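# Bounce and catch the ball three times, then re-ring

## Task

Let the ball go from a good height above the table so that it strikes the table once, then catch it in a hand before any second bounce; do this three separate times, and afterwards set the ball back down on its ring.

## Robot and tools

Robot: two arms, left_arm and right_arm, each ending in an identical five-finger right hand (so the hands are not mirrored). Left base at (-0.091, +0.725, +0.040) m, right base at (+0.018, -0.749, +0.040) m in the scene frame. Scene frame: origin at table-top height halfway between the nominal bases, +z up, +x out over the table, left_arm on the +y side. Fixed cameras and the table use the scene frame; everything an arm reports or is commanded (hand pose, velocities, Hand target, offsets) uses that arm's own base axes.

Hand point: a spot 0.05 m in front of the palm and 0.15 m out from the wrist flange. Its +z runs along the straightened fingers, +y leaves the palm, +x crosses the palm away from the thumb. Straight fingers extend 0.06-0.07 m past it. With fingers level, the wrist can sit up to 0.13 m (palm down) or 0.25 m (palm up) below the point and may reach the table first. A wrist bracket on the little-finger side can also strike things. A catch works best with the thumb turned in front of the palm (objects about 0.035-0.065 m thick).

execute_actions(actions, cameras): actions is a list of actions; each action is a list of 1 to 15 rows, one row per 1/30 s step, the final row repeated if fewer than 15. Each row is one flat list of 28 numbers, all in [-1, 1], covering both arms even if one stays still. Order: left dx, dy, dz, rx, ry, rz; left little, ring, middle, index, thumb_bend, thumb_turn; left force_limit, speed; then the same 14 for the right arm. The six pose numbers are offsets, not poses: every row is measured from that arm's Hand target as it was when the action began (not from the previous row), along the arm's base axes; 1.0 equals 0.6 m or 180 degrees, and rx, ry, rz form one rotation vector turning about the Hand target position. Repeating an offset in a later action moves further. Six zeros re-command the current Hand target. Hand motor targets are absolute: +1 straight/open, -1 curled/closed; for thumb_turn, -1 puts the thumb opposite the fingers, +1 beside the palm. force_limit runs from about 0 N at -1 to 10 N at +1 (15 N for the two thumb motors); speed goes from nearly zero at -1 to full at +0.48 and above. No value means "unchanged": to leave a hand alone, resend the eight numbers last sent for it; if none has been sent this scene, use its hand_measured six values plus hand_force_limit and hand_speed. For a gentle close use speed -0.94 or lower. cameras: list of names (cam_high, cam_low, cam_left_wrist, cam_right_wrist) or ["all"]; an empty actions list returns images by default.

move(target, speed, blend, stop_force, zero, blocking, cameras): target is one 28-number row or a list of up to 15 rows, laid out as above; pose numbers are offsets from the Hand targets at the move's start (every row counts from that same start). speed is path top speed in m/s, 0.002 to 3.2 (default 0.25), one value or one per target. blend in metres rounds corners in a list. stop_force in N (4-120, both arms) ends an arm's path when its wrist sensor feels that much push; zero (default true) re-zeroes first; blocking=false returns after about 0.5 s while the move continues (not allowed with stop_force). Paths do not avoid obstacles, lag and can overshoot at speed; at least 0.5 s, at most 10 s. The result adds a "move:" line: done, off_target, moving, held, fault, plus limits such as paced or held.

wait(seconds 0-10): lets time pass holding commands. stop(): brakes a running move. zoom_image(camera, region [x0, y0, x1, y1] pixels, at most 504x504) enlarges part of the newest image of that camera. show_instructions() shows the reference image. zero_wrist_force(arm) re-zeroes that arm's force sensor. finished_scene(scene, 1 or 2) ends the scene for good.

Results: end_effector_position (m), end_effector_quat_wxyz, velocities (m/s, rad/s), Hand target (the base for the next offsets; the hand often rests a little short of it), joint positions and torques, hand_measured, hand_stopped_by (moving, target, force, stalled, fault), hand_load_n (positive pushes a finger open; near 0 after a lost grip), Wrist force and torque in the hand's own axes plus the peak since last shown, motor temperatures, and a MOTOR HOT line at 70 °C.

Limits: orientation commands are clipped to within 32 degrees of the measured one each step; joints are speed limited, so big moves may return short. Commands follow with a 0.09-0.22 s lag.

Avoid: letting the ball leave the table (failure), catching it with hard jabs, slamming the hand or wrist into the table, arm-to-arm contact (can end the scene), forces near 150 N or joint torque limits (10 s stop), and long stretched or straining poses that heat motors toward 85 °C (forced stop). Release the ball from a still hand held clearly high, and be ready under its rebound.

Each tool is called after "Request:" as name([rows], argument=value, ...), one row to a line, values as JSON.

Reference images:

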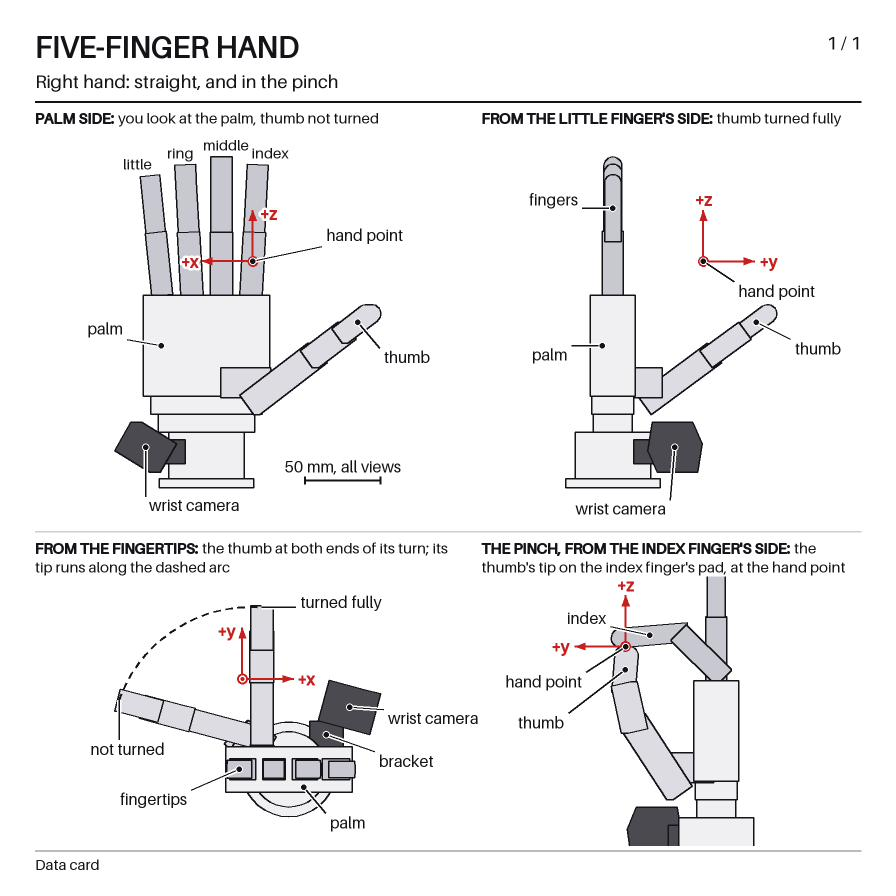

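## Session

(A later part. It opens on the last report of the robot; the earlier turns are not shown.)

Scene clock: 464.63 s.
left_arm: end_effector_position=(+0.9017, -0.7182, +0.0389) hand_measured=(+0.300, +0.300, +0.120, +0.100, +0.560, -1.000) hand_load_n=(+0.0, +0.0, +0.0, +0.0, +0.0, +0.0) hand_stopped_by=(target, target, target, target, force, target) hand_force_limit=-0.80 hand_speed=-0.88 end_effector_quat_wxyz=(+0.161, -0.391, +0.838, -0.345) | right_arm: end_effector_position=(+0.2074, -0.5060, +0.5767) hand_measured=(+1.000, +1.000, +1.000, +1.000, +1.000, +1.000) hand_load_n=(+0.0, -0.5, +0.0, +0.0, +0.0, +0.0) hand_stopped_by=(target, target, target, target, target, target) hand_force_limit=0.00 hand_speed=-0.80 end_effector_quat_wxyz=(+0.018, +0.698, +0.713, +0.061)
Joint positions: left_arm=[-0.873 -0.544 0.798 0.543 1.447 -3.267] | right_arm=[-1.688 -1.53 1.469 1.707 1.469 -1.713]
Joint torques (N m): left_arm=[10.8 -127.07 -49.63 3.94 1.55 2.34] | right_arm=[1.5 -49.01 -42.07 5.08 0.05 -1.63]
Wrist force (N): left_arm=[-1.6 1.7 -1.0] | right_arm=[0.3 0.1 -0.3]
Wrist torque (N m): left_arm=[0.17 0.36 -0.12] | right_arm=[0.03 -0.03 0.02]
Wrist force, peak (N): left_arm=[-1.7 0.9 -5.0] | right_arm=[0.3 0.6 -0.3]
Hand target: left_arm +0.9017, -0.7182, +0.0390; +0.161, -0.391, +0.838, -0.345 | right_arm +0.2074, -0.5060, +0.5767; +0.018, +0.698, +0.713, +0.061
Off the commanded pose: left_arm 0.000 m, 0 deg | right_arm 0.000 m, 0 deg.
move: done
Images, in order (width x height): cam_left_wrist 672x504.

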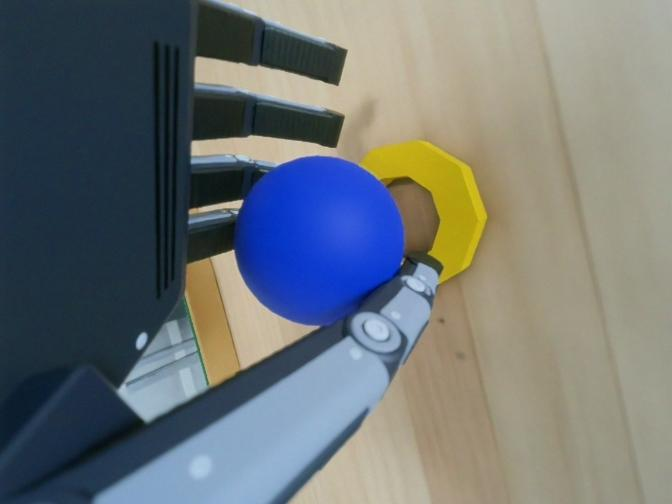

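Request:
execute_actions([
  [[0,0,0,0,0,0,0.3,0.3,0.22,0.18,0.55,-1,-0.8,-0.85,0,0,0,0,0,0,1,1,1,1,1,1,0,-0.8]],
], cameras=["cam_left_wrist"])

Scene clock: 469.27 s.
left_arm: end_effector_position=(+0.9017, -0.7182, +0.0390) hand_measured=(+0.300, +0.300, +0.220, +0.180, +0.560, -1.000) hand_load_n=(+0.0, +0.0, +0.5, +0.0, +0.5, +0.0) hand_stopped_by=(target, target, target, target, force, target) hand_force_limit=-0.80 hand_speed=-0.85 end_effector_quat_wxyz=(+0.161, -0.391, +0.838, -0.345) | right_arm: end_effector_position=(+0.2074, -0.5060, +0.5767) hand_measured=(+1.000, +1.000, +1.000, +1.000, +1.000, +1.000) hand_load_n=(+0.0, +0.0, +0.0, +0.5, +0.0, +0.0) hand_stopped_by=(target, target, target, target, target, target) hand_force_limit=0.00 hand_speed=-0.80 end_effector_quat_wxyz=(+0.018, +0.698, +0.713, +0.061)
Joint positions: left_arm=[-0.873 -0.545 0.798 0.543 1.447 -3.267] | right_arm=[-1.688 -1.53 1.469 1.707 1.469 -1.713]
Joint torques (N m): left_arm=[9.21 -128.35 -50.44 3.58 1.16 1.72] | right_arm=[1.86 -49.38 -41.86 5.16 0.29 -1.27]
Wrist force (N): left_arm=[-1.5 2.0 -1.2] | right_arm=[0.2 0.3 -0.3]
Wrist torque (N m): left_arm=[0.23 0.34 -0.10] | right_arm=[0.06 -0.01 0.02]
Wrist force, peak (N): left_arm=[-2.0 2.4 -1.0] | right_arm=[0.0 0.5 -0.6]
Hand target: left_arm +0.9017, -0.7182, +0.0390; +0.161, -0.391, +0.838, -0.345 | right_arm +0.2074, -0.5060, +0.5767; +0.018, +0.698, +0.713, +0.061
Off the commanded pose: left_arm 0.000 m, 0 deg | right_arm 0.000 m, 0 deg.
Images, in order (width x height): cam_left_wrist 672x504.

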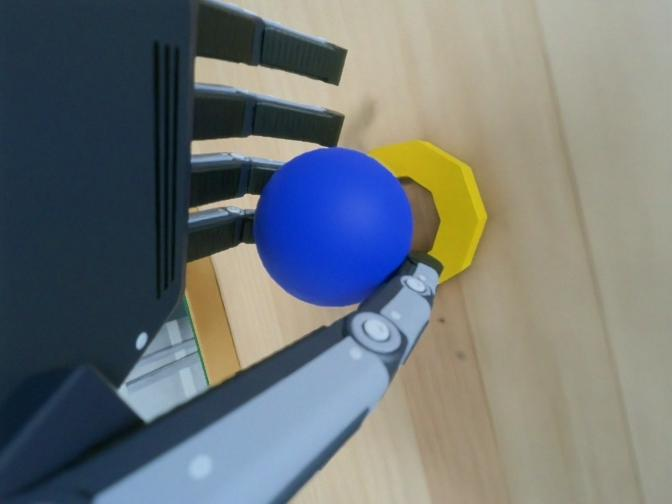

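Request:
execute_actions([
  [[0,0,0,0,0,0,0.3,0.3,0.255,0.22,0.55,-1,-0.8,-0.9,0,0,0,0,0,0,1,1,1,1,1,1,0,-0.8]],
], cameras=["cam_left_wrist"])

Request:
execute_actions([
  [[0,0,0,0,0,0,1,1,-0.2,-0.2,0.55,-1,-0.7,-0.85,0,0,0,0,0,0,1,1,1,1,1,1,0,-0.8]],
  [[0,0,0,0,0,0,1,1,-0.2,-0.2,0.55,-1,-0.7,-0.85,0,0,0,0,0,0,1,1,1,1,1,1,0,-0.8]],
], cameras=["cam_left_wrist"])

Scene clock: 479.40 s.
left_arm: end_effector_position=(+0.9017, -0.7182, +0.0390) hand_measured=(+0.300, +0.300, +0.256, +0.220, +0.560, -1.000) hand_load_n=(+0.0, +0.0, +0.5, +0.0, +0.5, +0.0) hand_stopped_by=(target, target, target, target, force, target) hand_force_limit=-0.80 hand_speed=-0.90 end_effector_quat_wxyz=(+0.161, -0.391, +0.838, -0.345) | right_arm: end_effector_position=(+0.2074, -0.5060, +0.5767) hand_measured=(+1.000, +1.000, +1.000, +1.000, +1.000, +1.000) hand_load_n=(+0.0, +0.0, +0.0, +0.0, +0.0, +0.0) hand_stopped_by=(target, target, target, target, target, target) hand_force_limit=0.00 hand_speed=-0.80 end_effector_quat_wxyz=(+0.018, +0.698, +0.713, +0.061)
Joint positions: left_arm=[-0.873 -0.545 0.798 0.543 1.447 -3.267] | right_arm=[-1.688 -1.53 1.469 1.707 1.469 -1.713]
Joint torques (N m): left_arm=[10.06 -123.61 -49.06 2.84 1.06 0.6] | right_arm=[2.25 -48.95 -42.05 5.13 0.11 -1.26]
Wrist force (N): left_arm=[-1.6 1.9 -1.1] | right_arm=[0.3 0.3 -0.4]
Wrist torque (N m): left_arm=[0.21 0.36 -0.11] | right_arm=[0.07 -0.02 0.02]
Wrist force, peak (N): left_arm=[-2.2 2.2 -1.4] | right_arm=[0.0 0.4 -0.8]
Hand target: left_arm +0.9017, -0.7182, +0.0390; +0.161, -0.391, +0.838, -0.345 | right_arm +0.2074, -0.5060, +0.5767; +0.018, +0.698, +0.713, +0.061
Off the commanded pose: left_arm 0.000 m, 0 deg | right_arm 0.000 m, 0 deg.
Images, in order (width x height): cam_left_wrist 672x504.

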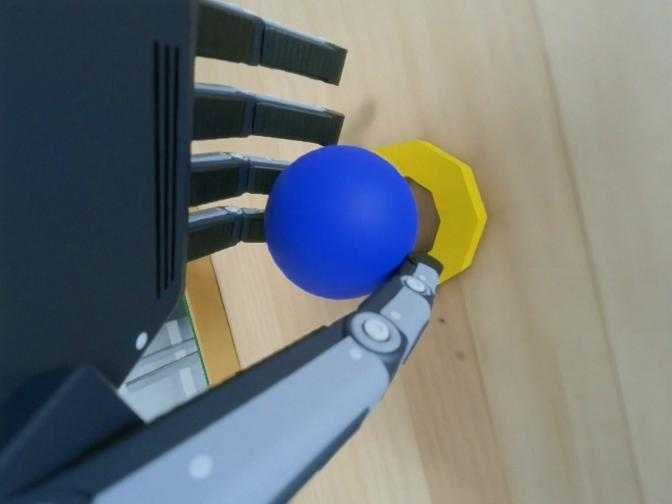

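Scene clock: 481.37 s.
left_arm: end_effector_position=(+0.9017, -0.7182, +0.0390) hand_measured=(+1.000, +1.000, +0.230, +0.166, +0.562, -1.000) hand_load_n=(+0.0, +0.0, +1.5, +3.5, +4.0, +0.0) hand_stopped_by=(target, target, force, force, force, target) hand_force_limit=-0.70 hand_speed=-0.85 end_effector_quat_wxyz=(+0.161, -0.391, +0.838, -0.345) | right_arm: end_effector_position=(+0.2074, -0.5060, +0.5767) hand_measured=(+1.000, +1.000, +1.000, +1.000, +1.000, +1.000) hand_load_n=(+0.0, +0.0, +0.0, +0.0, +0.0, +0.0) hand_stopped_by=(target, target, target, target, target, target) hand_force_limit=0.00 hand_speed=-0.80 end_effector_quat_wxyz=(+0.018, +0.698, +0.713, +0.061)
Joint positions: left_arm=[-0.873 -0.545 0.798 0.543 1.447 -3.267] | right_arm=[-1.688 -1.53 1.469 1.707 1.469 -1.713]
Joint torques (N m): left_arm=[8.98 -122.05 -47.6 2.42 0.93 0.13] | right_arm=[1.47 -46.55 -42.16 5.14 0.16 -1.52]
Wrist force (N): left_arm=[-1.8 2.0 -0.6] | right_arm=[0.2 0.2 -0.4]
Wrist torque (N m): left_arm=[0.19 0.38 -0.12] | right_arm=[0.05 -0.02 0.02]
Wrist force, peak (N): left_arm=[-2.0 2.4 -1.0] | right_arm=[0.4 0.3 -0.7]
Hand target: left_arm +0.9017, -0.7182, +0.0390; +0.161, -0.391, +0.838, -0.345 | right_arm +0.2074, -0.5060, +0.5767; +0.018, +0.698, +0.713, +0.061
Off the commanded pose: left_arm 0.000 m, 0 deg | right_arm 0.000 m, 0 deg.
Images, in order (width x height): cam_left_wrist 672x504.

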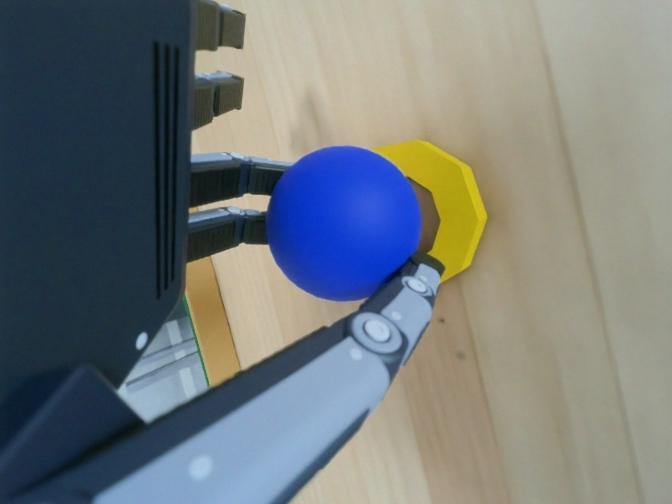

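Request:
move(target=[0,0,-0.015,0,0,0,1,1,-0.2,-0.2,0.55,-1,-0.7,-0.85,0,0,0,0,0,0,1,1,1,1,1,1,0,-0.8], speed=0.03, stop_force=5, cameras=["cam_left_wrist"])

Request:
execute_actions([
  [[0,0,0,0,0,0,1,1,0.5,0.5,0.95,-1,-0.7,-0.5,0,0,0,0,0,0,1,1,1,1,1,1,0,-0.8]],
  [[0,0,0,0,0,0,1,1,0.5,0.5,0.95,-1,-0.7,-0.5,0,0,0,0,0,0,1,1,1,1,1,1,0,-0.8]],
], cameras=["cam_left_wrist"])

Scene clock: 492.10 s.
left_arm: end_effector_position=(+0.9017, -0.7182, +0.0300) hand_measured=(+1.000, +1.000, +0.230, +0.166, +0.562, -1.000) hand_load_n=(+0.0, +0.0, +1.5, +3.5, +4.0, +0.0) hand_stopped_by=(target, target, force, force, force, target) hand_force_limit=-0.70 hand_speed=-0.85 end_effector_quat_wxyz=(+0.161, -0.391, +0.838, -0.345) | right_arm: end_effector_position=(+0.2074, -0.5060, +0.5767) hand_measured=(+1.000, +1.000, +1.000, +1.000, +1.000, +1.000) hand_load_n=(+0.0, +0.0, +0.0, +0.0, +0.0, +0.0) hand_stopped_by=(target, target, target, target, target, target) hand_force_limit=0.00 hand_speed=-0.80 end_effector_quat_wxyz=(+0.018, +0.698, +0.713, +0.061)
Joint positions: left_arm=[-0.873 -0.539 0.804 0.532 1.447 -3.267] | right_arm=[-1.688 -1.53 1.469 1.707 1.469 -1.713]
Joint torques (N m): left_arm=[9.16 -99.1 -26.27 -0.55 1.09 -0.99] | right_arm=[1.54 -47.97 -41.38 5.01 0.04 -1.31]
Wrist force (N): left_arm=[-1.5 2.2 -1.0] | right_arm=[0.1 0.4 -0.4]
Wrist torque (N m): left_arm=[0.25 0.34 -0.10] | right_arm=[0.08 0.01 0.02]
Wrist force, peak (N): left_arm=[-2.2 2.3 -0.9] | right_arm=[0.3 0.4 -0.7]
Hand target: left_arm +0.9017, -0.7182, +0.0300; +0.161, -0.391, +0.838, -0.345 | right_arm +0.2074, -0.5060, +0.5767; +0.018, +0.698, +0.713, +0.061
Off the commanded pose: left_arm 0.000 m, 0 deg | right_arm 0.000 m, 0 deg.
move: done
Images, in order (width x height): cam_left_wrist 672x504.

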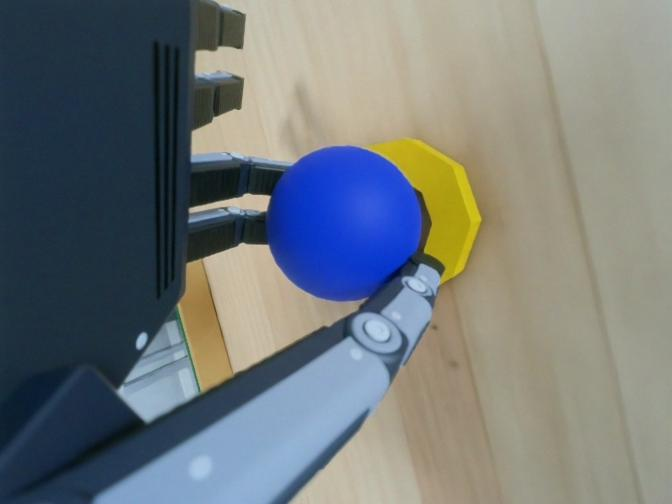

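Scene clock: 493.30 s.
left_arm: end_effector_position=(+0.9017, -0.7182, +0.0300) hand_measured=(+1.000, +1.000, +0.500, +0.500, +0.950, -1.000) hand_load_n=(+0.0, +0.0, +0.0, +0.0, -0.5, +0.0) hand_stopped_by=(target, target, target, target, target, target) hand_force_limit=-0.70 hand_speed=-0.50 end_effector_quat_wxyz=(+0.161, -0.391, +0.838, -0.345) | right_arm: end_effector_position=(+0.2074, -0.5060, +0.5767) hand_measured=(+1.000, +1.000, +1.000, +1.000, +1.000, +1.000) hand_load_n=(+0.0, +0.0, +0.0, +0.0, +0.0, +0.0) hand_stopped_by=(target, target, target, target, target, target) hand_force_limit=0.00 hand_speed=-0.80 end_effector_quat_wxyz=(+0.018, +0.698, +0.713, +0.061)
Joint positions: left_arm=[-0.873 -0.539 0.804 0.532 1.447 -3.267] | right_arm=[-1.688 -1.53 1.469 1.707 1.469 -1.713]
Joint torques (N m): left_arm=[8.86 -100.79 -28.45 0.48 0.85 -1.06] | right_arm=[1.28 -47.39 -42.22 5.3 0.39 -1.46]
Wrist force (N): left_arm=[-1.8 1.8 -1.4] | right_arm=[0.2 0.3 -0.3]
Wrist torque (N m): left_arm=[0.24 0.40 -0.13] | right_arm=[0.05 -0.02 0.02]
Wrist force, peak (N): left_arm=[-1.9 2.0 -1.5] | right_arm=[0.3 0.2 -0.7]
Hand target: left_arm +0.9017, -0.7182, +0.0300; +0.161, -0.391, +0.838, -0.345 | right_arm +0.2074, -0.5060, +0.5767; +0.018, +0.698, +0.713, +0.061
Off the commanded pose: left_arm 0.000 m, 0 deg | right_arm 0.000 m, 0 deg.
Images, in order (width x height): cam_left_wrist 672x504.

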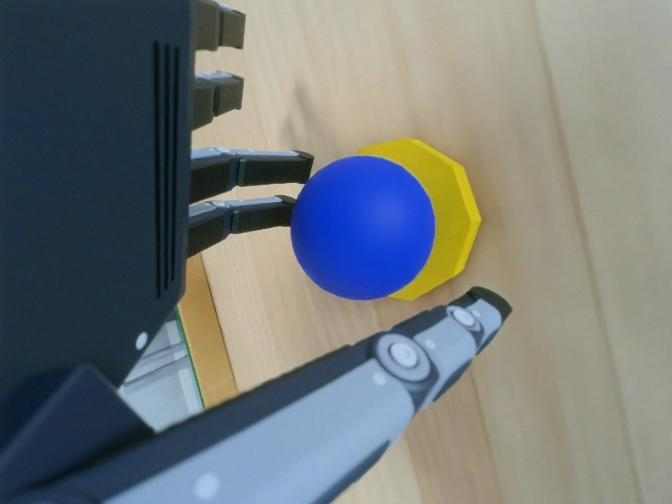

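Request:
move(target=[-0.0082,-0.013,-0.0103,0,0,0,1,1,0.5,0.5,0.95,-1,-0.7,-0.5,0,0,0,0,0,0,1,1,1,1,1,1,0,-0.8], speed=0.04, cameras=[])

Request:
execute_actions([
  [[0,0,0,0,0,0,1,1,-0.2,-0.2,-0.1,-1,-0.7,-0.75,0,0,0,0,0,0,1,1,1,1,1,1,0,-0.8]],
  [[0,0,0,0,0,0,1,1,-0.2,-0.2,-0.1,-1,-0.7,-0.75,0,0,0,0,0,0,1,1,1,1,1,1,0,-0.8]],
  [[0,0,0,0,0,0,1,1,-0.2,-0.2,-0.1,-1,-0.7,-0.75,0,0,0,0,0,0,1,1,1,1,1,1,0,-0.8]],
], cameras=["cam_left_wrist"])

Scene clock: 503.87 s.
left_arm: end_effector_position=(+0.8968, -0.7259, +0.0239) hand_measured=(+1.000, +1.000, +0.500, +0.500, +0.950, -1.000) hand_load_n=(+0.0, +0.0, +0.0, +0.0, +0.0, +0.0) hand_stopped_by=(target, target, target, target, target, target) hand_force_limit=-0.70 hand_speed=-0.50 end_effector_quat_wxyz=(+0.161, -0.391, +0.838, -0.345) | right_arm: end_effector_position=(+0.2074, -0.5060, +0.5767) hand_measured=(+1.000, +1.000, +1.000, +1.000, +1.000, +1.000) hand_load_n=(+0.0, +0.0, +0.0, +0.0, +0.0, +0.0) hand_stopped_by=(target, target, target, target, target, target) hand_force_limit=0.00 hand_speed=-0.80 end_effector_quat_wxyz=(+0.018, +0.698, +0.713, +0.061)
Joint positions: left_arm=[-0.882 -0.533 0.802 0.528 1.441 -3.274] | right_arm=[-1.688 -1.53 1.469 1.707 1.469 -1.713]
Joint torques (N m): left_arm=[-13.41 -101.22 -50.5 -0.56 -2.44 -2.49] | right_arm=[0.81 -47.3 -42.16 5.36 0.12 -1.36]
Wrist force (N): left_arm=[-1.8 1.6 -1.3] | right_arm=[0.2 0.0 -0.3]
Wrist torque (N m): left_arm=[0.19 0.41 -0.01] | right_arm=[0.02 -0.02 0.01]
Wrist force, peak (N): left_arm=[-2.6 1.7 -1.2] | right_arm=[-0.1 0.2 -0.8]
Hand target: left_arm +0.8968, -0.7260, +0.0239; +0.161, -0.391, +0.838, -0.345 | right_arm +0.2074, -0.5060, +0.5767; +0.018, +0.698, +0.713, +0.061
Off the commanded pose: left_arm 0.000 m, 0 deg | right_arm 0.000 m, 0 deg.
move: done
No camera images: "cameras" was empty.

Scene clock: 505.57 s.
left_arm: end_effector_position=(+0.8968, -0.7260, +0.0239) hand_measured=(+1.000, +1.000, +0.318, +0.248, +0.596, -1.000) hand_load_n=(+0.0, +0.0, +2.5, +1.0, +2.5, +0.0) hand_stopped_by=(target, target, force, force, force, target) hand_force_limit=-0.70 hand_speed=-0.75 end_effector_quat_wxyz=(+0.161, -0.391, +0.838, -0.345) | right_arm: end_effector_position=(+0.2074, -0.5060, +0.5767) hand_measured=(+1.000, +1.000, +1.000, +1.000, +1.000, +1.000) hand_load_n=(+0.0, +0.0, +0.0, +0.0, +0.0, +0.0) hand_stopped_by=(target, target, target, target, target, target) hand_force_limit=0.00 hand_speed=-0.80 end_effector_quat_wxyz=(+0.018, +0.698, +0.713, +0.061)
Joint positions: left_arm=[-0.882 -0.533 0.802 0.528 1.441 -3.274] | right_arm=[-1.688 -1.53 1.469 1.707 1.469 -1.713]
Joint torques (N m): left_arm=[-10 -99.35 -33.01 4.37 -2.45 -2.58] | right_arm=[1.46 -47.34 -42.02 5.49 0.44 -1.42]
Wrist force (N): left_arm=[-1.1 -0.4 -3.4] | right_arm=[0.0 0.3 -0.6]
Wrist torque (N m): left_arm=[0.34 0.41 -0.01] | right_arm=[0.09 0.02 0.01]
Wrist force, peak (N): left_arm=[-1.5 -0.5 -3.8] | right_arm=[0.4 0.1 -0.7]
Hand target: left_arm +0.8968, -0.7260, +0.0239; +0.161, -0.391, +0.838, -0.345 | right_arm +0.2074, -0.5060, +0.5767; +0.018, +0.698, +0.713, +0.061
Off the commanded pose: left_arm 0.000 m, 0 deg | right_arm 0.000 m, 0 deg.
Images, in order (width x height): cam_left_wrist 672x504.

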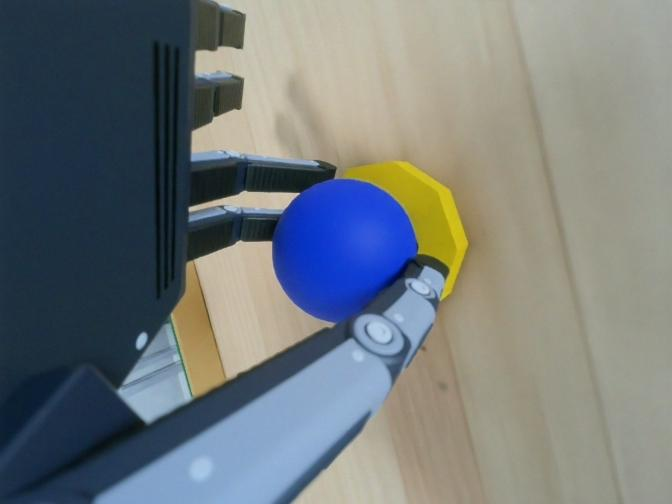

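Index load is low; tighten slightly.

Request:
execute_actions([
  [[0,0,0,0,0,0,1,1,-0.2,-0.21,-0.1,-1,-0.6,-0.8,0,0,0,0,0,0,1,1,1,1,1,1,0,-0.8]],
], cameras=["cam_left_wrist"])

Scene clock: 511.90 s.
left_arm: end_effector_position=(+0.8968, -0.7260, +0.0238) hand_measured=(+1.000, +1.000, +0.318, +0.214, +0.596, -1.000) hand_load_n=(+0.0, -0.5, +2.5, +2.0, +3.5, +0.0) hand_stopped_by=(target, target, force, force, force, target) hand_force_limit=-0.60 hand_speed=-0.80 end_effector_quat_wxyz=(+0.161, -0.391, +0.838, -0.345) | right_arm: end_effector_position=(+0.2074, -0.5060, +0.5767) hand_measured=(+1.000, +1.000, +1.000, +1.000, +1.000, +1.000) hand_load_n=(+0.0, +0.0, -0.5, +0.0, +0.0, +0.0) hand_stopped_by=(target, target, target, target, target, target) hand_force_limit=0.00 hand_speed=-0.80 end_effector_quat_wxyz=(+0.018, +0.698, +0.713, +0.061)
Joint positions: left_arm=[-0.882 -0.533 0.802 0.528 1.441 -3.274] | right_arm=[-1.688 -1.53 1.469 1.707 1.469 -1.713]
Joint torques (N m): left_arm=[-0.66 -100.01 -26.42 4.13 -2.08 -2.4] | right_arm=[1.06 -49.91 -41.38 5.15 0.32 -1.51]
Wrist force (N): left_arm=[-0.9 -0.1 -1.8] | right_arm=[0.2 0.2 -0.5]
Wrist torque (N m): left_arm=[0.19 0.37 -0.01] | right_arm=[0.05 -0.01 0.01]
Wrist force, peak (N): left_arm=[-1.5 -0.8 -3.8] | right_arm=[0.2 0.5 -0.5]
Hand target: left_arm +0.8968, -0.7260, +0.0239; +0.161, -0.391, +0.838, -0.345 | right_arm +0.2074, -0.5060, +0.5767; +0.018, +0.698, +0.713, +0.061
Off the commanded pose: left_arm 0.000 m, 0 deg | right_arm 0.000 m, 0 deg.
Images, in order (width x height): cam_left_wrist 672x504.

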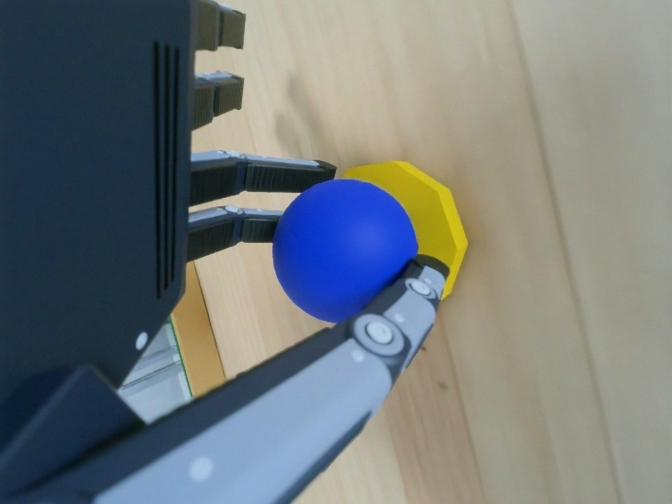

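Request:
move([
  [0,0,0.1,0,0,0,1,1,-0.2,-0.21,-0.1,-1,-0.6,-0.8,0,0,0,0,0,0,1,1,1,1,1,1,0,-0.8],
  [-0.2613,0.2767,0.6268,0,0,0,1,1,-0.2,-0.21,-0.1,-1,-0.6,-0.8,0,0,0,0,0,0,1,1,1,1,1,1,0,-0.8],
], speed=0.3, blend=[0.03,0], cameras=["cam_left_wrist","cam_high"])

Scene clock: 521.70 s.
left_arm: end_effector_position=(+0.7401, -0.5600, +0.3998) hand_measured=(+1.000, +1.000, +0.318, +0.214, +0.596, -1.000) hand_load_n=(+0.0, +0.0, +0.0, +3.0, +3.0, -0.5) hand_stopped_by=(target, target, force, force, force, target) hand_force_limit=-0.60 hand_speed=-0.80 end_effector_quat_wxyz=(+0.161, -0.391, +0.838, -0.345) | right_arm: end_effector_position=(+0.2074, -0.5060, +0.5767) hand_measured=(+1.000, +1.000, +1.000, +1.000, +1.000, +1.000) hand_load_n=(+0.0, +0.0, +0.0, +0.0, +0.0, +0.0) hand_stopped_by=(target, target, target, target, target, target) hand_force_limit=0.00 hand_speed=-0.80 end_effector_quat_wxyz=(+0.018, +0.698, +0.713, +0.061)
Joint positions: left_arm=[-0.903 -1.103 1.124 0.778 1.427 -3.288] | right_arm=[-1.688 -1.53 1.469 1.707 1.469 -1.713]
Joint torques (N m): left_arm=[-13.84 -94.22 -27.56 3.44 -2.6 -2.33] | right_arm=[1.61 -48.49 -42.03 5.12 0.15 -1.35]
Wrist force (N): left_arm=[-1.3 2.2 -1.1] | right_arm=[0.1 0.3 -0.4]
Wrist torque (N m): left_arm=[0.26 0.33 -0.01] | right_arm=[0.07 0.00 0.02]
Wrist force, peak (N): left_arm=[-1.6 1.8 -3.3] | right_arm=[0.4 0.2 -1.0]
Hand target: left_arm +0.7400, -0.5600, +0.3999; +0.161, -0.391, +0.838, -0.345 | right_arm +0.2074, -0.5060, +0.5767; +0.018, +0.698, +0.713, +0.061
Off the commanded pose: left_arm 0.000 m, 0 deg | right_arm 0.000 m, 0 deg.
move: done
Images, in order (width x height): cam_high 672x504, cam_left_wrist 672x504.

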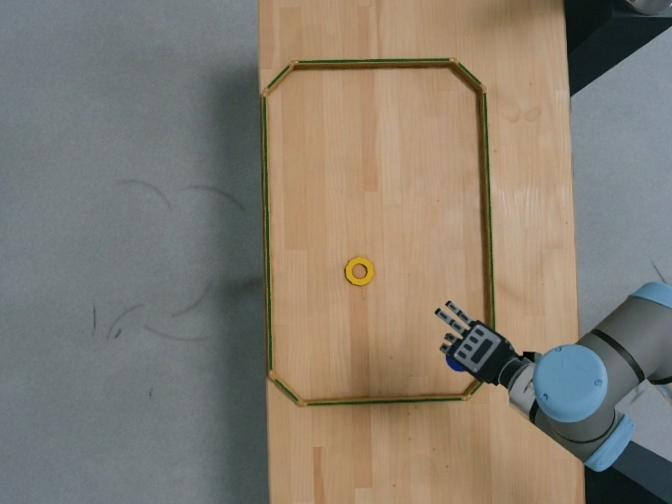

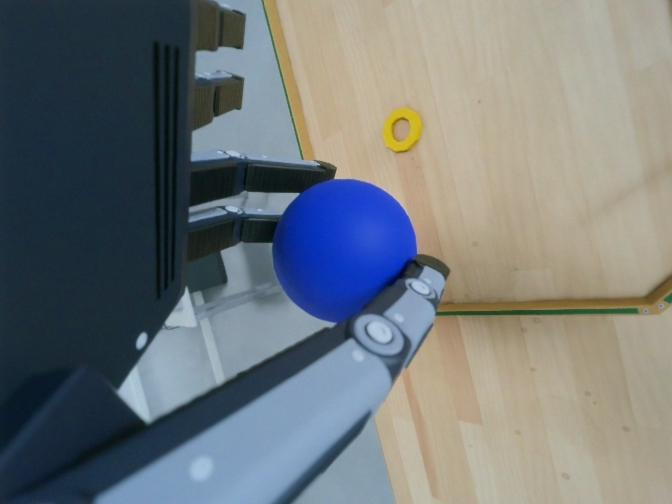

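Request:
execute_actions([
  [[0,0,0,0,0,0,1,1,0.75,0.75,0.95,-1,-0.4,1,0,0,0,0,0,0,1,1,1,1,1,1,0,-0.8],[0,0,0,0,0,0,1,1,0.75,0.75,0.95,-1,-0.4,1,0,0,0,0,0,0,1,1,1,1,1,1,0,-0.8],[0,0,0,0,0,0,1,1,0.75,0.75,0.95,-1,-0.4,1,0,0,0,0,0,0,1,1,1,1,1,1,0,-0.8],[0,0,0,0,0,0,1,1,0.75,0.75,0.95,-1,-0.4,1,0,0,0,0,0,0,1,1,1,1,1,1,0,-0.8],[0.0004,-0.0002,-0.0011,0,0,0,1,1,0.75,0.75,0.95,-1,-0.4,1,0,0,0,0,0,0,1,1,1,1,1,1,0,-0.8],[0.0025,-0.0013,-0.0077,0,0,0,1,1,0.75,0.75,0.95,-1,-0.4,1,0,0,0,0,0,0,1,1,1,1,1,1,0,-0.8],[0.0073,-0.0039,-0.0224,0,0,0,1,1,0.75,0.75,0.95,-1,-0.4,1,0,0,0,0,0,0,1,1,1,1,1,1,0,-0.8],[0.0148,-0.0079,-0.0455,0,0,0,1,1,0.75,0.75,0.95,-1,-0.4,1,0,0,0,0,0,0,1,1,1,1,1,1,0,-0.8],[0.0245,-0.0131,-0.0751,0,0,0,1,1,0.75,0.75,0.95,-1,-0.4,1,0,0,0,0,0,0,1,1,1,1,1,1,0,-0.8],[0.0354,-0.0189,-0.1084,0,0,0,1,1,0.75,0.75,0.95,-1,-0.4,1,0,0,0,0,0,0,1,1,1,1,1,1,0,-0.8],[0.0462,-0.0246,-0.1416,0,0,0,1,1,0.75,0.75,0.95,-1,-0.4,1,0,0,0,0,0,0,1,1,1,1,1,1,0,-0.8],[0.0559,-0.0298,-0.1712,0,0,0,1,1,0.75,0.75,0.95,-1,-0.4,1,0,0,0,0,0,0,1,1,1,1,1,1,0,-0.8],[0.0634,-0.0338,-0.1943,0,0,0,1,1,-0.6,-0.6,0.55,-1,-0.4,1,0,0,0,0,0,0,1,1,1,1,1,1,0,-0.8],[0.0682,-0.0364,-0.209,0,0,0,1,1,-0.6,-0.6,0.55,-1,-0.4,1,0,0,0,0,0,0,1,1,1,1,1,1,0,-0.8],[0.0703,-0.0375,-0.2156,0,0,0,1,1,-0.6,-0.6,0.55,-1,-0.4,1,0,0,0,0,0,0,1,1,1,1,1,1,0,-0.8]],
  [[0.0004,-0.0002,-0.0011,0,0,0,1,1,-0.6,-0.6,0.55,-1,-0.4,1,0,0,0,0,0,0,1,1,1,1,1,1,0,-0.8],[0.0004,-0.0002,-0.0011,0,0,0,1,1,-0.6,-0.6,0.55,-1,-0.4,1,0,0,0,0,0,0,1,1,1,1,1,1,0,-0.8],[0.0004,-0.0002,-0.0011,0,0,0,1,1,-0.6,-0.6,0.55,-1,-0.4,1,0,0,0,0,0,0,1,1,1,1,1,1,0,-0.8],[0.0004,-0.0002,-0.0011,0,0,0,-0.3,-0.3,-0.6,-0.6,0.55,-1,-0.4,1,0,0,0,0,0,0,1,1,1,1,1,1,0,-0.8]],
], cameras=["all"])

Scene clock: 539.87 s.
left_arm: end_effector_position=(+0.7824, -0.5826, +0.2699) hand_measured=(-0.300, -0.300, -0.048, -0.150, +0.558, -1.000) hand_load_n=(+0.0, +0.0, +0.5, +21.0, +13.5, -3.0) hand_stopped_by=(target, target, force, force, force, target) hand_force_limit=-0.40 hand_speed=1.00 end_effector_quat_wxyz=(+0.161, -0.391, +0.838, -0.345) | right_arm: end_effector_position=(+0.2074, -0.5060, +0.5767) hand_measured=(+1.000, +1.000, +1.000, +1.000, +1.000, +1.000) hand_load_n=(+0.0, +0.0, +0.0, +0.0, +0.0, +0.0) hand_stopped_by=(target, target, target, target, target, target) hand_force_limit=0.00 hand_speed=-0.80 end_effector_quat_wxyz=(+0.018, +0.698, +0.713, +0.061)
Joint positions: left_arm=[-0.879 -0.993 1.183 0.607 1.443 -3.271] | right_arm=[-1.688 -1.53 1.469 1.707 1.469 -1.713]
Joint torques (N m): left_arm=[12.56 -74.2 -51.61 -0.42 1.88 2.42] | right_arm=[1.04 -49.21 -42.59 5.25 0.35 -1.56]
Wrist force (N): left_arm=[-1.9 1.9 -1.1] | right_arm=[0.2 0.3 -0.5]
Wrist torque (N m): left_arm=[0.19 0.45 -0.14] | right_arm=[0.07 -0.01 0.02]
Wrist force, peak (N): left_arm=[-0.6 0.2 -4.5] | right_arm=[0.1 0.3 -0.9]
Hand target: left_arm +0.7824, -0.5826, +0.2699; +0.161, -0.391, +0.838, -0.345 | right_arm +0.2074, -0.5060, +0.5767; +0.018, +0.698, +0.713, +0.061
Off the commanded pose: left_arm 0.000 m, 0 deg | right_arm 0.000 m, 0 deg.

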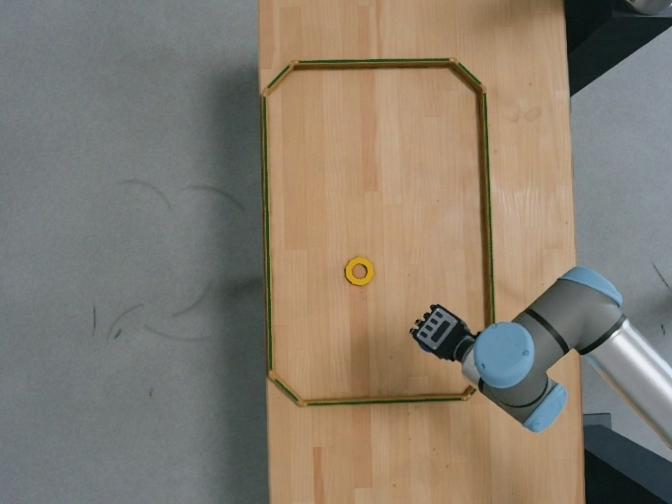

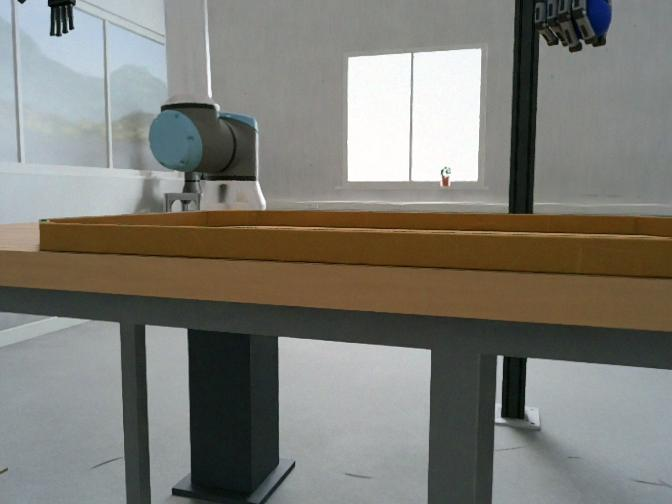

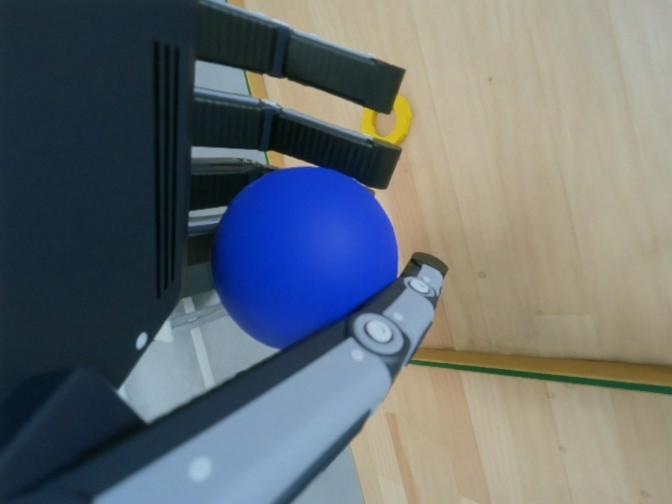

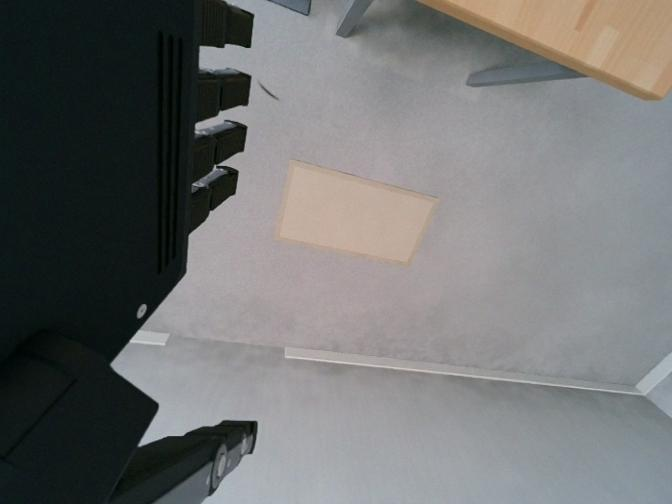

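Request:
move(target=[0.1907,-0.239,-0.355,0,0,0,-0.3,-0.3,-0.6,-0.6,0.55,-1,-0.4,1,0,0,0,0,0,0,1,1,1,1,1,1,0,-0.8], speed=0.25, cameras=["cam_left_wrist"])

Scene clock: 547.13 s.
left_arm: end_effector_position=(+0.8968, -0.7260, +0.0570) hand_measured=(-0.300, -0.300, -0.048, -0.150, +0.558, -1.000) hand_load_n=(+0.0, +0.0, +0.0, +21.0, +13.5, -3.5) hand_stopped_by=(target, target, force, force, force, target) hand_force_limit=-0.40 hand_speed=1.00 end_effector_quat_wxyz=(+0.161, -0.391, +0.838, -0.345) | right_arm: end_effector_position=(+0.2074, -0.5060, +0.5767) hand_measured=(+1.000, +1.000, +1.000, +1.000, +1.000, +1.000) hand_load_n=(+0.0, +0.0, +0.0, +0.0, +0.0, +0.0) hand_stopped_by=(target, target, target, target, target, target) hand_force_limit=0.00 hand_speed=-0.80 end_effector_quat_wxyz=(+0.018, +0.698, +0.713, +0.061)
Joint positions: left_arm=[-0.882 -0.551 0.779 0.57 1.441 -3.274] | right_arm=[-1.688 -1.53 1.469 1.707 1.469 -1.713]
Joint torques (N m): left_arm=[11.88 -99.87 -51.23 3.51 1.79 -2.61] | right_arm=[2.27 -49.3 -41.71 5.17 0.39 -1.21]
Wrist force (N): left_arm=[-1.7 1.7 -0.9] | right_arm=[0.2 0.1 -0.6]
Wrist torque (N m): left_arm=[0.18 0.39 0.00] | right_arm=[0.05 0.00 0.01]
Wrist force, peak (N): left_arm=[-2.1 2.0 -2.7] | right_arm=[0.2 0.2 -0.8]
Hand target: left_arm +0.8969, -0.7260, +0.0569; +0.161, -0.391, +0.838, -0.345 | right_arm +0.2074, -0.5060, +0.5767; +0.018, +0.698, +0.713, +0.061
Off the commanded pose: left_arm 0.000 m, 0 deg | right_arm 0.000 m, 0 deg.
move: done
Images, in order (width x height): cam_left_wrist 672x504.

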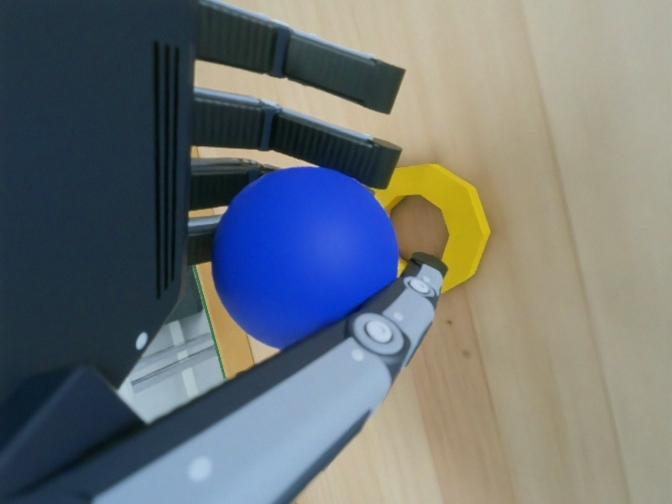

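Request:
execute_actions([
  [[0,0,0,0,0,0,-0.3,-0.3,0.0,-0.03,0.55,-1,-0.6,-0.85,0,0,0,0,0,0,1,1,1,1,1,1,0,-0.8]],
], cameras=["cam_left_wrist"])

Scene clock: 558.10 s.
left_arm: end_effector_position=(+0.8969, -0.7260, +0.0569) hand_measured=(-0.300, -0.300, +0.000, -0.030, +0.554, -1.000) hand_load_n=(+0.0, +0.5, +0.0, +1.5, +1.5, +0.0) hand_stopped_by=(target, target, target, target, force, target) hand_force_limit=-0.60 hand_speed=-0.85 end_effector_quat_wxyz=(+0.161, -0.391, +0.838, -0.345) | right_arm: end_effector_position=(+0.2074, -0.5060, +0.5767) hand_measured=(+1.000, +1.000, +1.000, +1.000, +1.000, +1.000) hand_load_n=(+0.0, +0.0, +0.0, -0.5, +0.0, +0.0) hand_stopped_by=(target, target, target, target, target, target) hand_force_limit=0.00 hand_speed=-0.80 end_effector_quat_wxyz=(+0.018, +0.698, +0.713, +0.061)
Joint positions: left_arm=[-0.882 -0.551 0.779 0.57 1.441 -3.274] | right_arm=[-1.688 -1.53 1.469 1.707 1.469 -1.713]
Joint torques (N m): left_arm=[12.45 -99.81 -51.01 3.79 1.67 -2.34] | right_arm=[2.57 -48.41 -42.19 5.19 0.35 -1.24]
Wrist force (N): left_arm=[-1.6 2.2 -1.0] | right_arm=[0.3 0.1 -0.3]
Wrist torque (N m): left_arm=[0.26 0.38 0.03] | right_arm=[0.03 -0.03 0.02]
Wrist force, peak (N): left_arm=[-2.1 2.3 -1.0] | right_arm=[0.2 0.3 -0.8]
Hand target: left_arm +0.8969, -0.7260, +0.0569; +0.161, -0.391, +0.838, -0.345 | right_arm +0.2074, -0.5060, +0.5767; +0.018, +0.698, +0.713, +0.061
Off the commanded pose: left_arm 0.000 m, 0 deg | right_arm 0.000 m, 0 deg.
Images, in order (width x height): cam_left_wrist 672x504.

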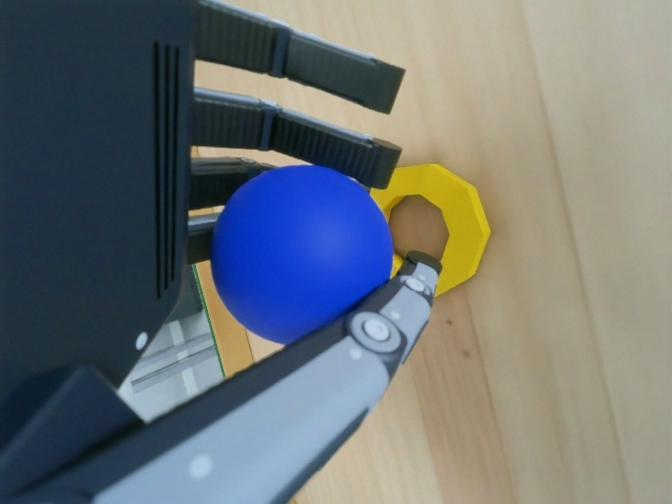

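Request:
execute_actions([
  [[0,0,0,0,0,0,-0.3,-0.3,0.06,0.04,0.55,-1,-0.6,-0.85,0,0,0,0,0,0,1,1,1,1,1,1,0,-0.8]],
], cameras=["cam_left_wrist"])

Scene clock: 563.20 s.
left_arm: end_effector_position=(+0.8969, -0.7260, +0.0569) hand_measured=(-0.300, -0.300, +0.060, +0.040, +0.554, -1.000) hand_load_n=(+0.0, +0.0, +0.0, +0.5, +0.5, +0.5) hand_stopped_by=(target, target, target, target, force, target) hand_force_limit=-0.60 hand_speed=-0.85 end_effector_quat_wxyz=(+0.161, -0.391, +0.838, -0.345) | right_arm: end_effector_position=(+0.2074, -0.5060, +0.5767) hand_measured=(+1.000, +1.000, +1.000, +1.000, +1.000, +1.000) hand_load_n=(+0.0, +0.0, +0.0, +0.0, +0.0, +0.0) hand_stopped_by=(target, target, target, target, target, target) hand_force_limit=0.00 hand_speed=-0.80 end_effector_quat_wxyz=(+0.018, +0.698, +0.713, +0.061)
Joint positions: left_arm=[-0.882 -0.551 0.779 0.57 1.441 -3.274] | right_arm=[-1.688 -1.53 1.469 1.707 1.469 -1.713]
Joint torques (N m): left_arm=[11.52 -101.86 -51.51 3.54 1.6 -2.58] | right_arm=[1.85 -49.03 -42.12 5.41 0.24 -1.17]
Wrist force (N): left_arm=[-1.9 2.0 -1.4] | right_arm=[0.2 0.0 -0.7]
Wrist torque (N m): left_arm=[0.26 0.44 0.00] | right_arm=[0.04 -0.01 0.02]
Wrist force, peak (N): left_arm=[-2.0 2.3 -1.0] | right_arm=[0.4 0.5 -0.7]
Hand target: left_arm +0.8969, -0.7260, +0.0569; +0.161, -0.391, +0.838, -0.345 | right_arm +0.2074, -0.5060, +0.5767; +0.018, +0.698, +0.713, +0.061
Off the commanded pose: left_arm 0.000 m, 0 deg | right_arm 0.000 m, 0 deg.
Images, in order (width x height): cam_left_wrist 672x504.

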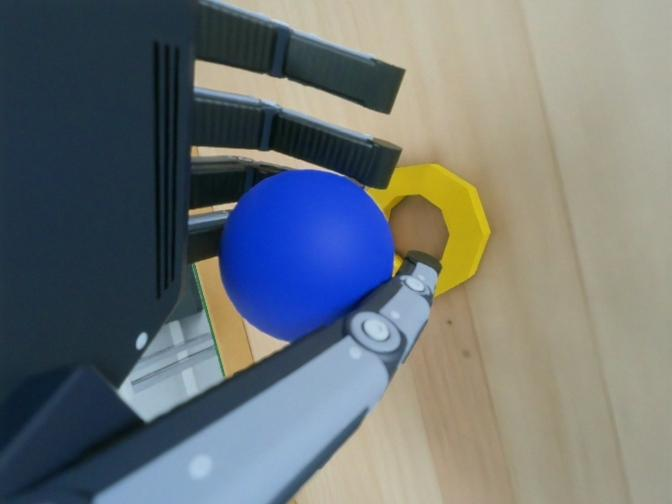

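Request:
execute_actions([
  [[0,0,0,0,0,0,0.0,0.0,0.06,0.04,0.55,-1,-0.8,-0.85,0,0,0,0,0,0,1,1,1,1,1,1,0,-0.8]],
  [[0,0,0,0,0,0,0.3,0.3,0.06,0.04,0.55,-1,-0.8,-0.85,0,0,0,0,0,0,1,1,1,1,1,1,0,-0.8]],
], cameras=["cam_left_wrist"])

Scene clock: 574.30 s.
left_arm: end_effector_position=(+0.8969, -0.7260, +0.0569) hand_measured=(+0.300, +0.300, +0.060, +0.040, +0.554, -1.000) hand_load_n=(+0.0, +0.0, +0.0, +0.5, +0.0, +0.0) hand_stopped_by=(target, target, target, target, force, target) hand_force_limit=-0.80 hand_speed=-0.85 end_effector_quat_wxyz=(+0.161, -0.391, +0.838, -0.345) | right_arm: end_effector_position=(+0.2074, -0.5060, +0.5767) hand_measured=(+1.000, +1.000, +1.000, +1.000, +1.000, +1.000) hand_load_n=(+0.0, +0.0, +0.0, +0.0, -0.5, +0.0) hand_stopped_by=(target, target, target, target, target, target) hand_force_limit=0.00 hand_speed=-0.80 end_effector_quat_wxyz=(+0.018, +0.698, +0.713, +0.061)
Joint positions: left_arm=[-0.882 -0.551 0.779 0.57 1.441 -3.274] | right_arm=[-1.688 -1.53 1.469 1.707 1.469 -1.713]
Joint torques (N m): left_arm=[10.22 -106.45 -49.29 2.42 1.84 -2.34] | right_arm=[2.44 -48.37 -42.16 5.15 0.32 -1.31]
Wrist force (N): left_arm=[-1.6 2.1 -1.3] | right_arm=[0.2 0.1 -0.3]
Wrist torque (N m): left_arm=[0.26 0.39 0.02] | right_arm=[0.04 -0.01 0.01]
Wrist force, peak (N): left_arm=[-2.2 2.2 -1.3] | right_arm=[0.1 0.0 -0.9]
Hand target: left_arm +0.8969, -0.7260, +0.0569; +0.161, -0.391, +0.838, -0.345 | right_arm +0.2074, -0.5060, +0.5767; +0.018, +0.698, +0.713, +0.061
Off the commanded pose: left_arm 0.000 m, 0 deg | right_arm 0.000 m, 0 deg.
Images, in order (width x height): cam_left_wrist 672x504.

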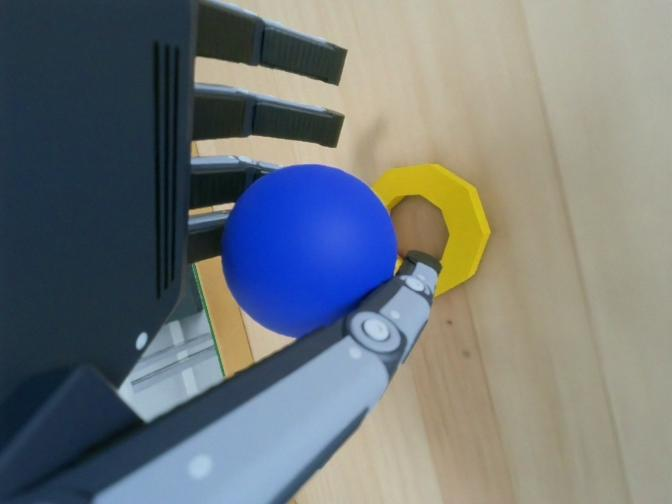

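Request:
move(target=[0.0082,0.013,-0.0298,0,0,0,0.3,0.3,0.06,0.04,0.55,-1,-0.8,-0.85,0,0,0,0,0,0,1,1,1,1,1,1,0,-0.8], speed=0.05, cameras=[])

Request:
execute_actions([
  [[0,0,0,0,0,0,0.3,0.3,0.12,0.1,0.55,-1,-0.8,-0.85,0,0,0,0,0,0,1,1,1,1,1,1,0,-0.8]],
], cameras=["cam_left_wrist"])

Scene clock: 580.63 s.
left_arm: end_effector_position=(+0.9018, -0.7182, +0.0391) hand_measured=(+0.300, +0.300, +0.060, +0.040, +0.554, -1.000) hand_load_n=(+0.0, +0.0, +0.0, +0.0, +0.0, +0.0) hand_stopped_by=(target, target, target, target, force, target) hand_force_limit=-0.80 hand_speed=-0.85 end_effector_quat_wxyz=(+0.161, -0.391, +0.838, -0.345) | right_arm: end_effector_position=(+0.2074, -0.5060, +0.5767) hand_measured=(+1.000, +1.000, +1.000, +1.000, +1.000, +1.000) hand_load_n=(+0.0, +0.0, +0.0, +0.0, +0.0, +0.0) hand_stopped_by=(target, target, target, target, target, target) hand_force_limit=0.00 hand_speed=-0.80 end_effector_quat_wxyz=(+0.018, +0.698, +0.713, +0.061)
Joint positions: left_arm=[-0.873 -0.544 0.798 0.543 1.447 -3.267] | right_arm=[-1.688 -1.53 1.469 1.707 1.469 -1.713]
Joint torques (N m): left_arm=[12.16 -100.02 -25.59 0.04 1.79 2.25] | right_arm=[-0.92 -48.79 -41.7 5.4 0.31 -1.32]
Wrist force (N): left_arm=[-1.7 2.1 -0.9] | right_arm=[0.4 0.3 -0.3]
Wrist torque (N m): left_arm=[0.22 0.37 -0.11] | right_arm=[0.07 -0.05 0.03]
Wrist force, peak (N): left_arm=[-2.2 2.2 -1.0] | right_arm=[0.3 0.1 -0.8]
Hand target: left_arm +0.9018, -0.7182, +0.0390; +0.161, -0.391, +0.838, -0.345 | right_arm +0.2074, -0.5060, +0.5767; +0.018, +0.698, +0.713, +0.061
Off the commanded pose: left_arm 0.000 m, 0 deg | right_arm 0.000 m, 0 deg.
move: done
No camera images: "cameras" was empty.

Scene clock: 581.33 s.
left_arm: end_effector_position=(+0.9018, -0.7182, +0.0390) hand_measured=(+0.300, +0.300, +0.120, +0.100, +0.554, -1.000) hand_load_n=(+0.0, +0.0, +0.5, +0.0, +0.5, +0.0) hand_stopped_by=(target, target, target, target, force, target) hand_force_limit=-0.80 hand_speed=-0.85 end_effector_quat_wxyz=(+0.161, -0.391, +0.838, -0.345) | right_arm: end_effector_position=(+0.2074, -0.5060, +0.5767) hand_measured=(+1.000, +1.000, +1.000, +1.000, +1.000, +1.000) hand_load_n=(+0.0, +0.0, +0.0, +0.0, +0.0, +0.0) hand_stopped_by=(target, target, target, target, target, target) hand_force_limit=0.00 hand_speed=-0.80 end_effector_quat_wxyz=(+0.018, +0.698, +0.713, +0.061)
Joint positions: left_arm=[-0.873 -0.544 0.798 0.543 1.447 -3.267] | right_arm=[-1.688 -1.53 1.469 1.707 1.469 -1.713]
Joint torques (N m): left_arm=[12.62 -99.77 -26.02 -0.1 1.84 2.5] | right_arm=[0.8 -49.63 -42.87 5.27 0.57 -1.28]
Wrist force (N): left_arm=[-1.6 2.0 -1.0] | right_arm=[0.2 0.2 -0.3]
Wrist torque (N m): left_arm=[0.22 0.37 -0.12] | right_arm=[0.04 -0.02 0.02]
Wrist force, peak (N): left_arm=[-1.9 2.5 -1.1] | right_arm=[0.6 0.5 -0.4]
Hand target: left_arm +0.9018, -0.7182, +0.0390; +0.161, -0.391, +0.838, -0.345 | right_arm +0.2074, -0.5060, +0.5767; +0.018, +0.698, +0.713, +0.061
Off the commanded pose: left_arm 0.000 m, 0 deg | right_arm 0.000 m, 0 deg.
Images, in order (width x height): cam_left_wrist 672x504.

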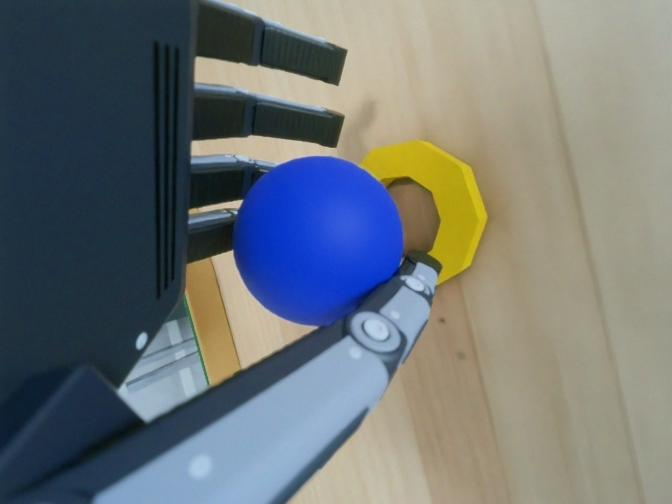

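Request:
execute_actions([
  [[0,0,0,0,0,0,0.3,0.3,0.22,0.18,0.55,-1,-0.8,-0.85,0,0,0,0,0,0,1,1,1,1,1,1,0,-0.8]],
  [[0,0,0,0,0,0,0.3,0.3,0.22,0.18,0.55,-1,-0.8,-0.85,0,0,0,0,0,0,1,1,1,1,1,1,0,-0.8]],
  [[0,0,0,0,0,0,0.3,0.3,0.253,0.217,0.55,-1,-0.8,-0.9,0,0,0,0,0,0,1,1,1,1,1,1,0,-0.8]],
], cameras=["cam_left_wrist"])

Request:
execute_actions([
  [[0,0,0,0,0,0,1,1,-0.2,-0.2,0.55,-1,-0.7,-0.85,0,0,0,0,0,0,1,1,1,1,1,1,0,-0.8]],
  [[0,0,0,0,0,0,1,1,-0.2,-0.2,0.55,-1,-0.7,-0.85,0,0,0,0,0,0,1,1,1,1,1,1,0,-0.8]],
], cameras=["cam_left_wrist"])

Scene clock: 596.00 s.
left_arm: end_effector_position=(+0.9018, -0.7182, +0.0390) hand_measured=(+0.300, +0.300, +0.254, +0.218, +0.554, -1.000) hand_load_n=(+0.0, +0.0, +0.5, +0.5, +0.5, +0.0) hand_stopped_by=(target, target, target, target, force, target) hand_force_limit=-0.80 hand_speed=-0.90 end_effector_quat_wxyz=(+0.161, -0.391, +0.838, -0.345) | right_arm: end_effector_position=(+0.2074, -0.5060, +0.5767) hand_measured=(+1.000, +1.000, +1.000, +1.000, +1.000, +1.000) hand_load_n=(+0.0, +0.0, +0.0, +0.0, +0.0, +0.0) hand_stopped_by=(target, target, target, target, target, target) hand_force_limit=0.00 hand_speed=-0.80 end_effector_quat_wxyz=(+0.018, +0.698, +0.713, +0.061)
Joint positions: left_arm=[-0.873 -0.544 0.798 0.543 1.447 -3.267] | right_arm=[-1.688 -1.53 1.469 1.707 1.469 -1.713]
Joint torques (N m): left_arm=[12.06 -101.68 -28.33 2.9 1.39 2.28] | right_arm=[2.04 -49.55 -41.96 5.4 0.28 -1.14]
Wrist force (N): left_arm=[-1.6 2.2 -1.2] | right_arm=[0.3 0.5 -0.5]
Wrist torque (N m): left_arm=[0.26 0.38 -0.10] | right_arm=[0.09 -0.03 0.03]
Wrist force, peak (N): left_arm=[-2.2 2.3 -1.3] | right_arm=[0.3 0.2 -0.9]
Hand target: left_arm +0.9018, -0.7182, +0.0390; +0.161, -0.391, +0.838, -0.345 | right_arm +0.2074, -0.5060, +0.5767; +0.018, +0.698, +0.713, +0.061
Off the commanded pose: left_arm 0.000 m, 0 deg | right_arm 0.000 m, 0 deg.
Images, in order (width x height): cam_left_wrist 672x504.

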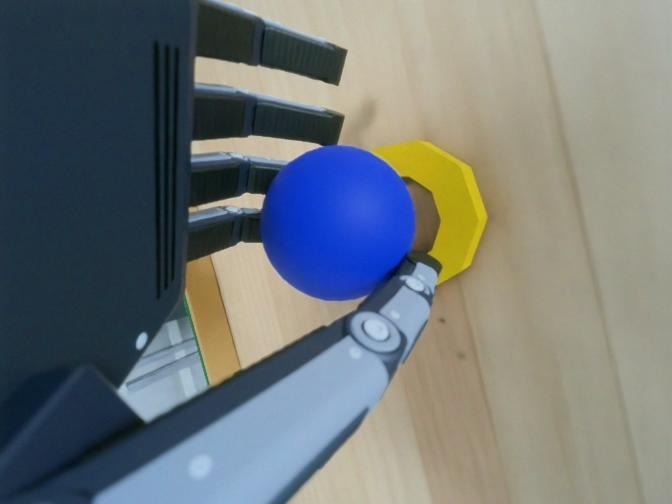

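Scene clock: 597.97 s.
left_arm: end_effector_position=(+0.9018, -0.7182, +0.0390) hand_measured=(+1.000, +1.000, +0.228, +0.178, +0.554, -1.000) hand_load_n=(+0.0, +0.0, +2.0, +1.5, +3.5, +0.0) hand_stopped_by=(target, target, force, force, force, target) hand_force_limit=-0.70 hand_speed=-0.85 end_effector_quat_wxyz=(+0.161, -0.391, +0.838, -0.345) | right_arm: end_effector_position=(+0.2074, -0.5060, +0.5767) hand_measured=(+1.000, +1.000, +1.000, +1.000, +1.000, +1.000) hand_load_n=(+0.0, +0.0, +0.0, +0.0, +0.0, +0.0) hand_stopped_by=(target, target, target, target, target, target) hand_force_limit=0.00 hand_speed=-0.80 end_effector_quat_wxyz=(+0.018, +0.698, +0.713, +0.061)
Joint positions: left_arm=[-0.873 -0.544 0.798 0.543 1.447 -3.267] | right_arm=[-1.688 -1.53 1.469 1.707 1.469 -1.713]
Joint torques (N m): left_arm=[11.57 -105.08 -29.25 3.65 1.46 2.45] | right_arm=[0.89 -49.49 -43.12 5.38 0.52 -1.45]
Wrist force (N): left_arm=[-2.2 2.1 -0.9] | right_arm=[0.3 0.2 -0.7]
Wrist torque (N m): left_arm=[0.22 0.45 -0.15] | right_arm=[0.07 -0.01 0.02]
Wrist force, peak (N): left_arm=[-2.2 2.1 -0.9] | right_arm=[0.3 0.2 -0.8]
Hand target: left_arm +0.9018, -0.7182, +0.0390; +0.161, -0.391, +0.838, -0.345 | right_arm +0.2074, -0.5060, +0.5767; +0.018, +0.698, +0.713, +0.061
Off the commanded pose: left_arm 0.000 m, 0 deg | right_arm 0.000 m, 0 deg.
Images, in order (width x height): cam_left_wrist 672x504.

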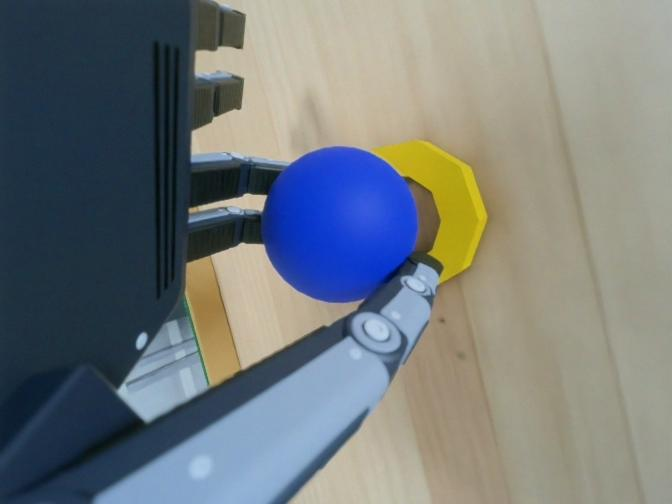

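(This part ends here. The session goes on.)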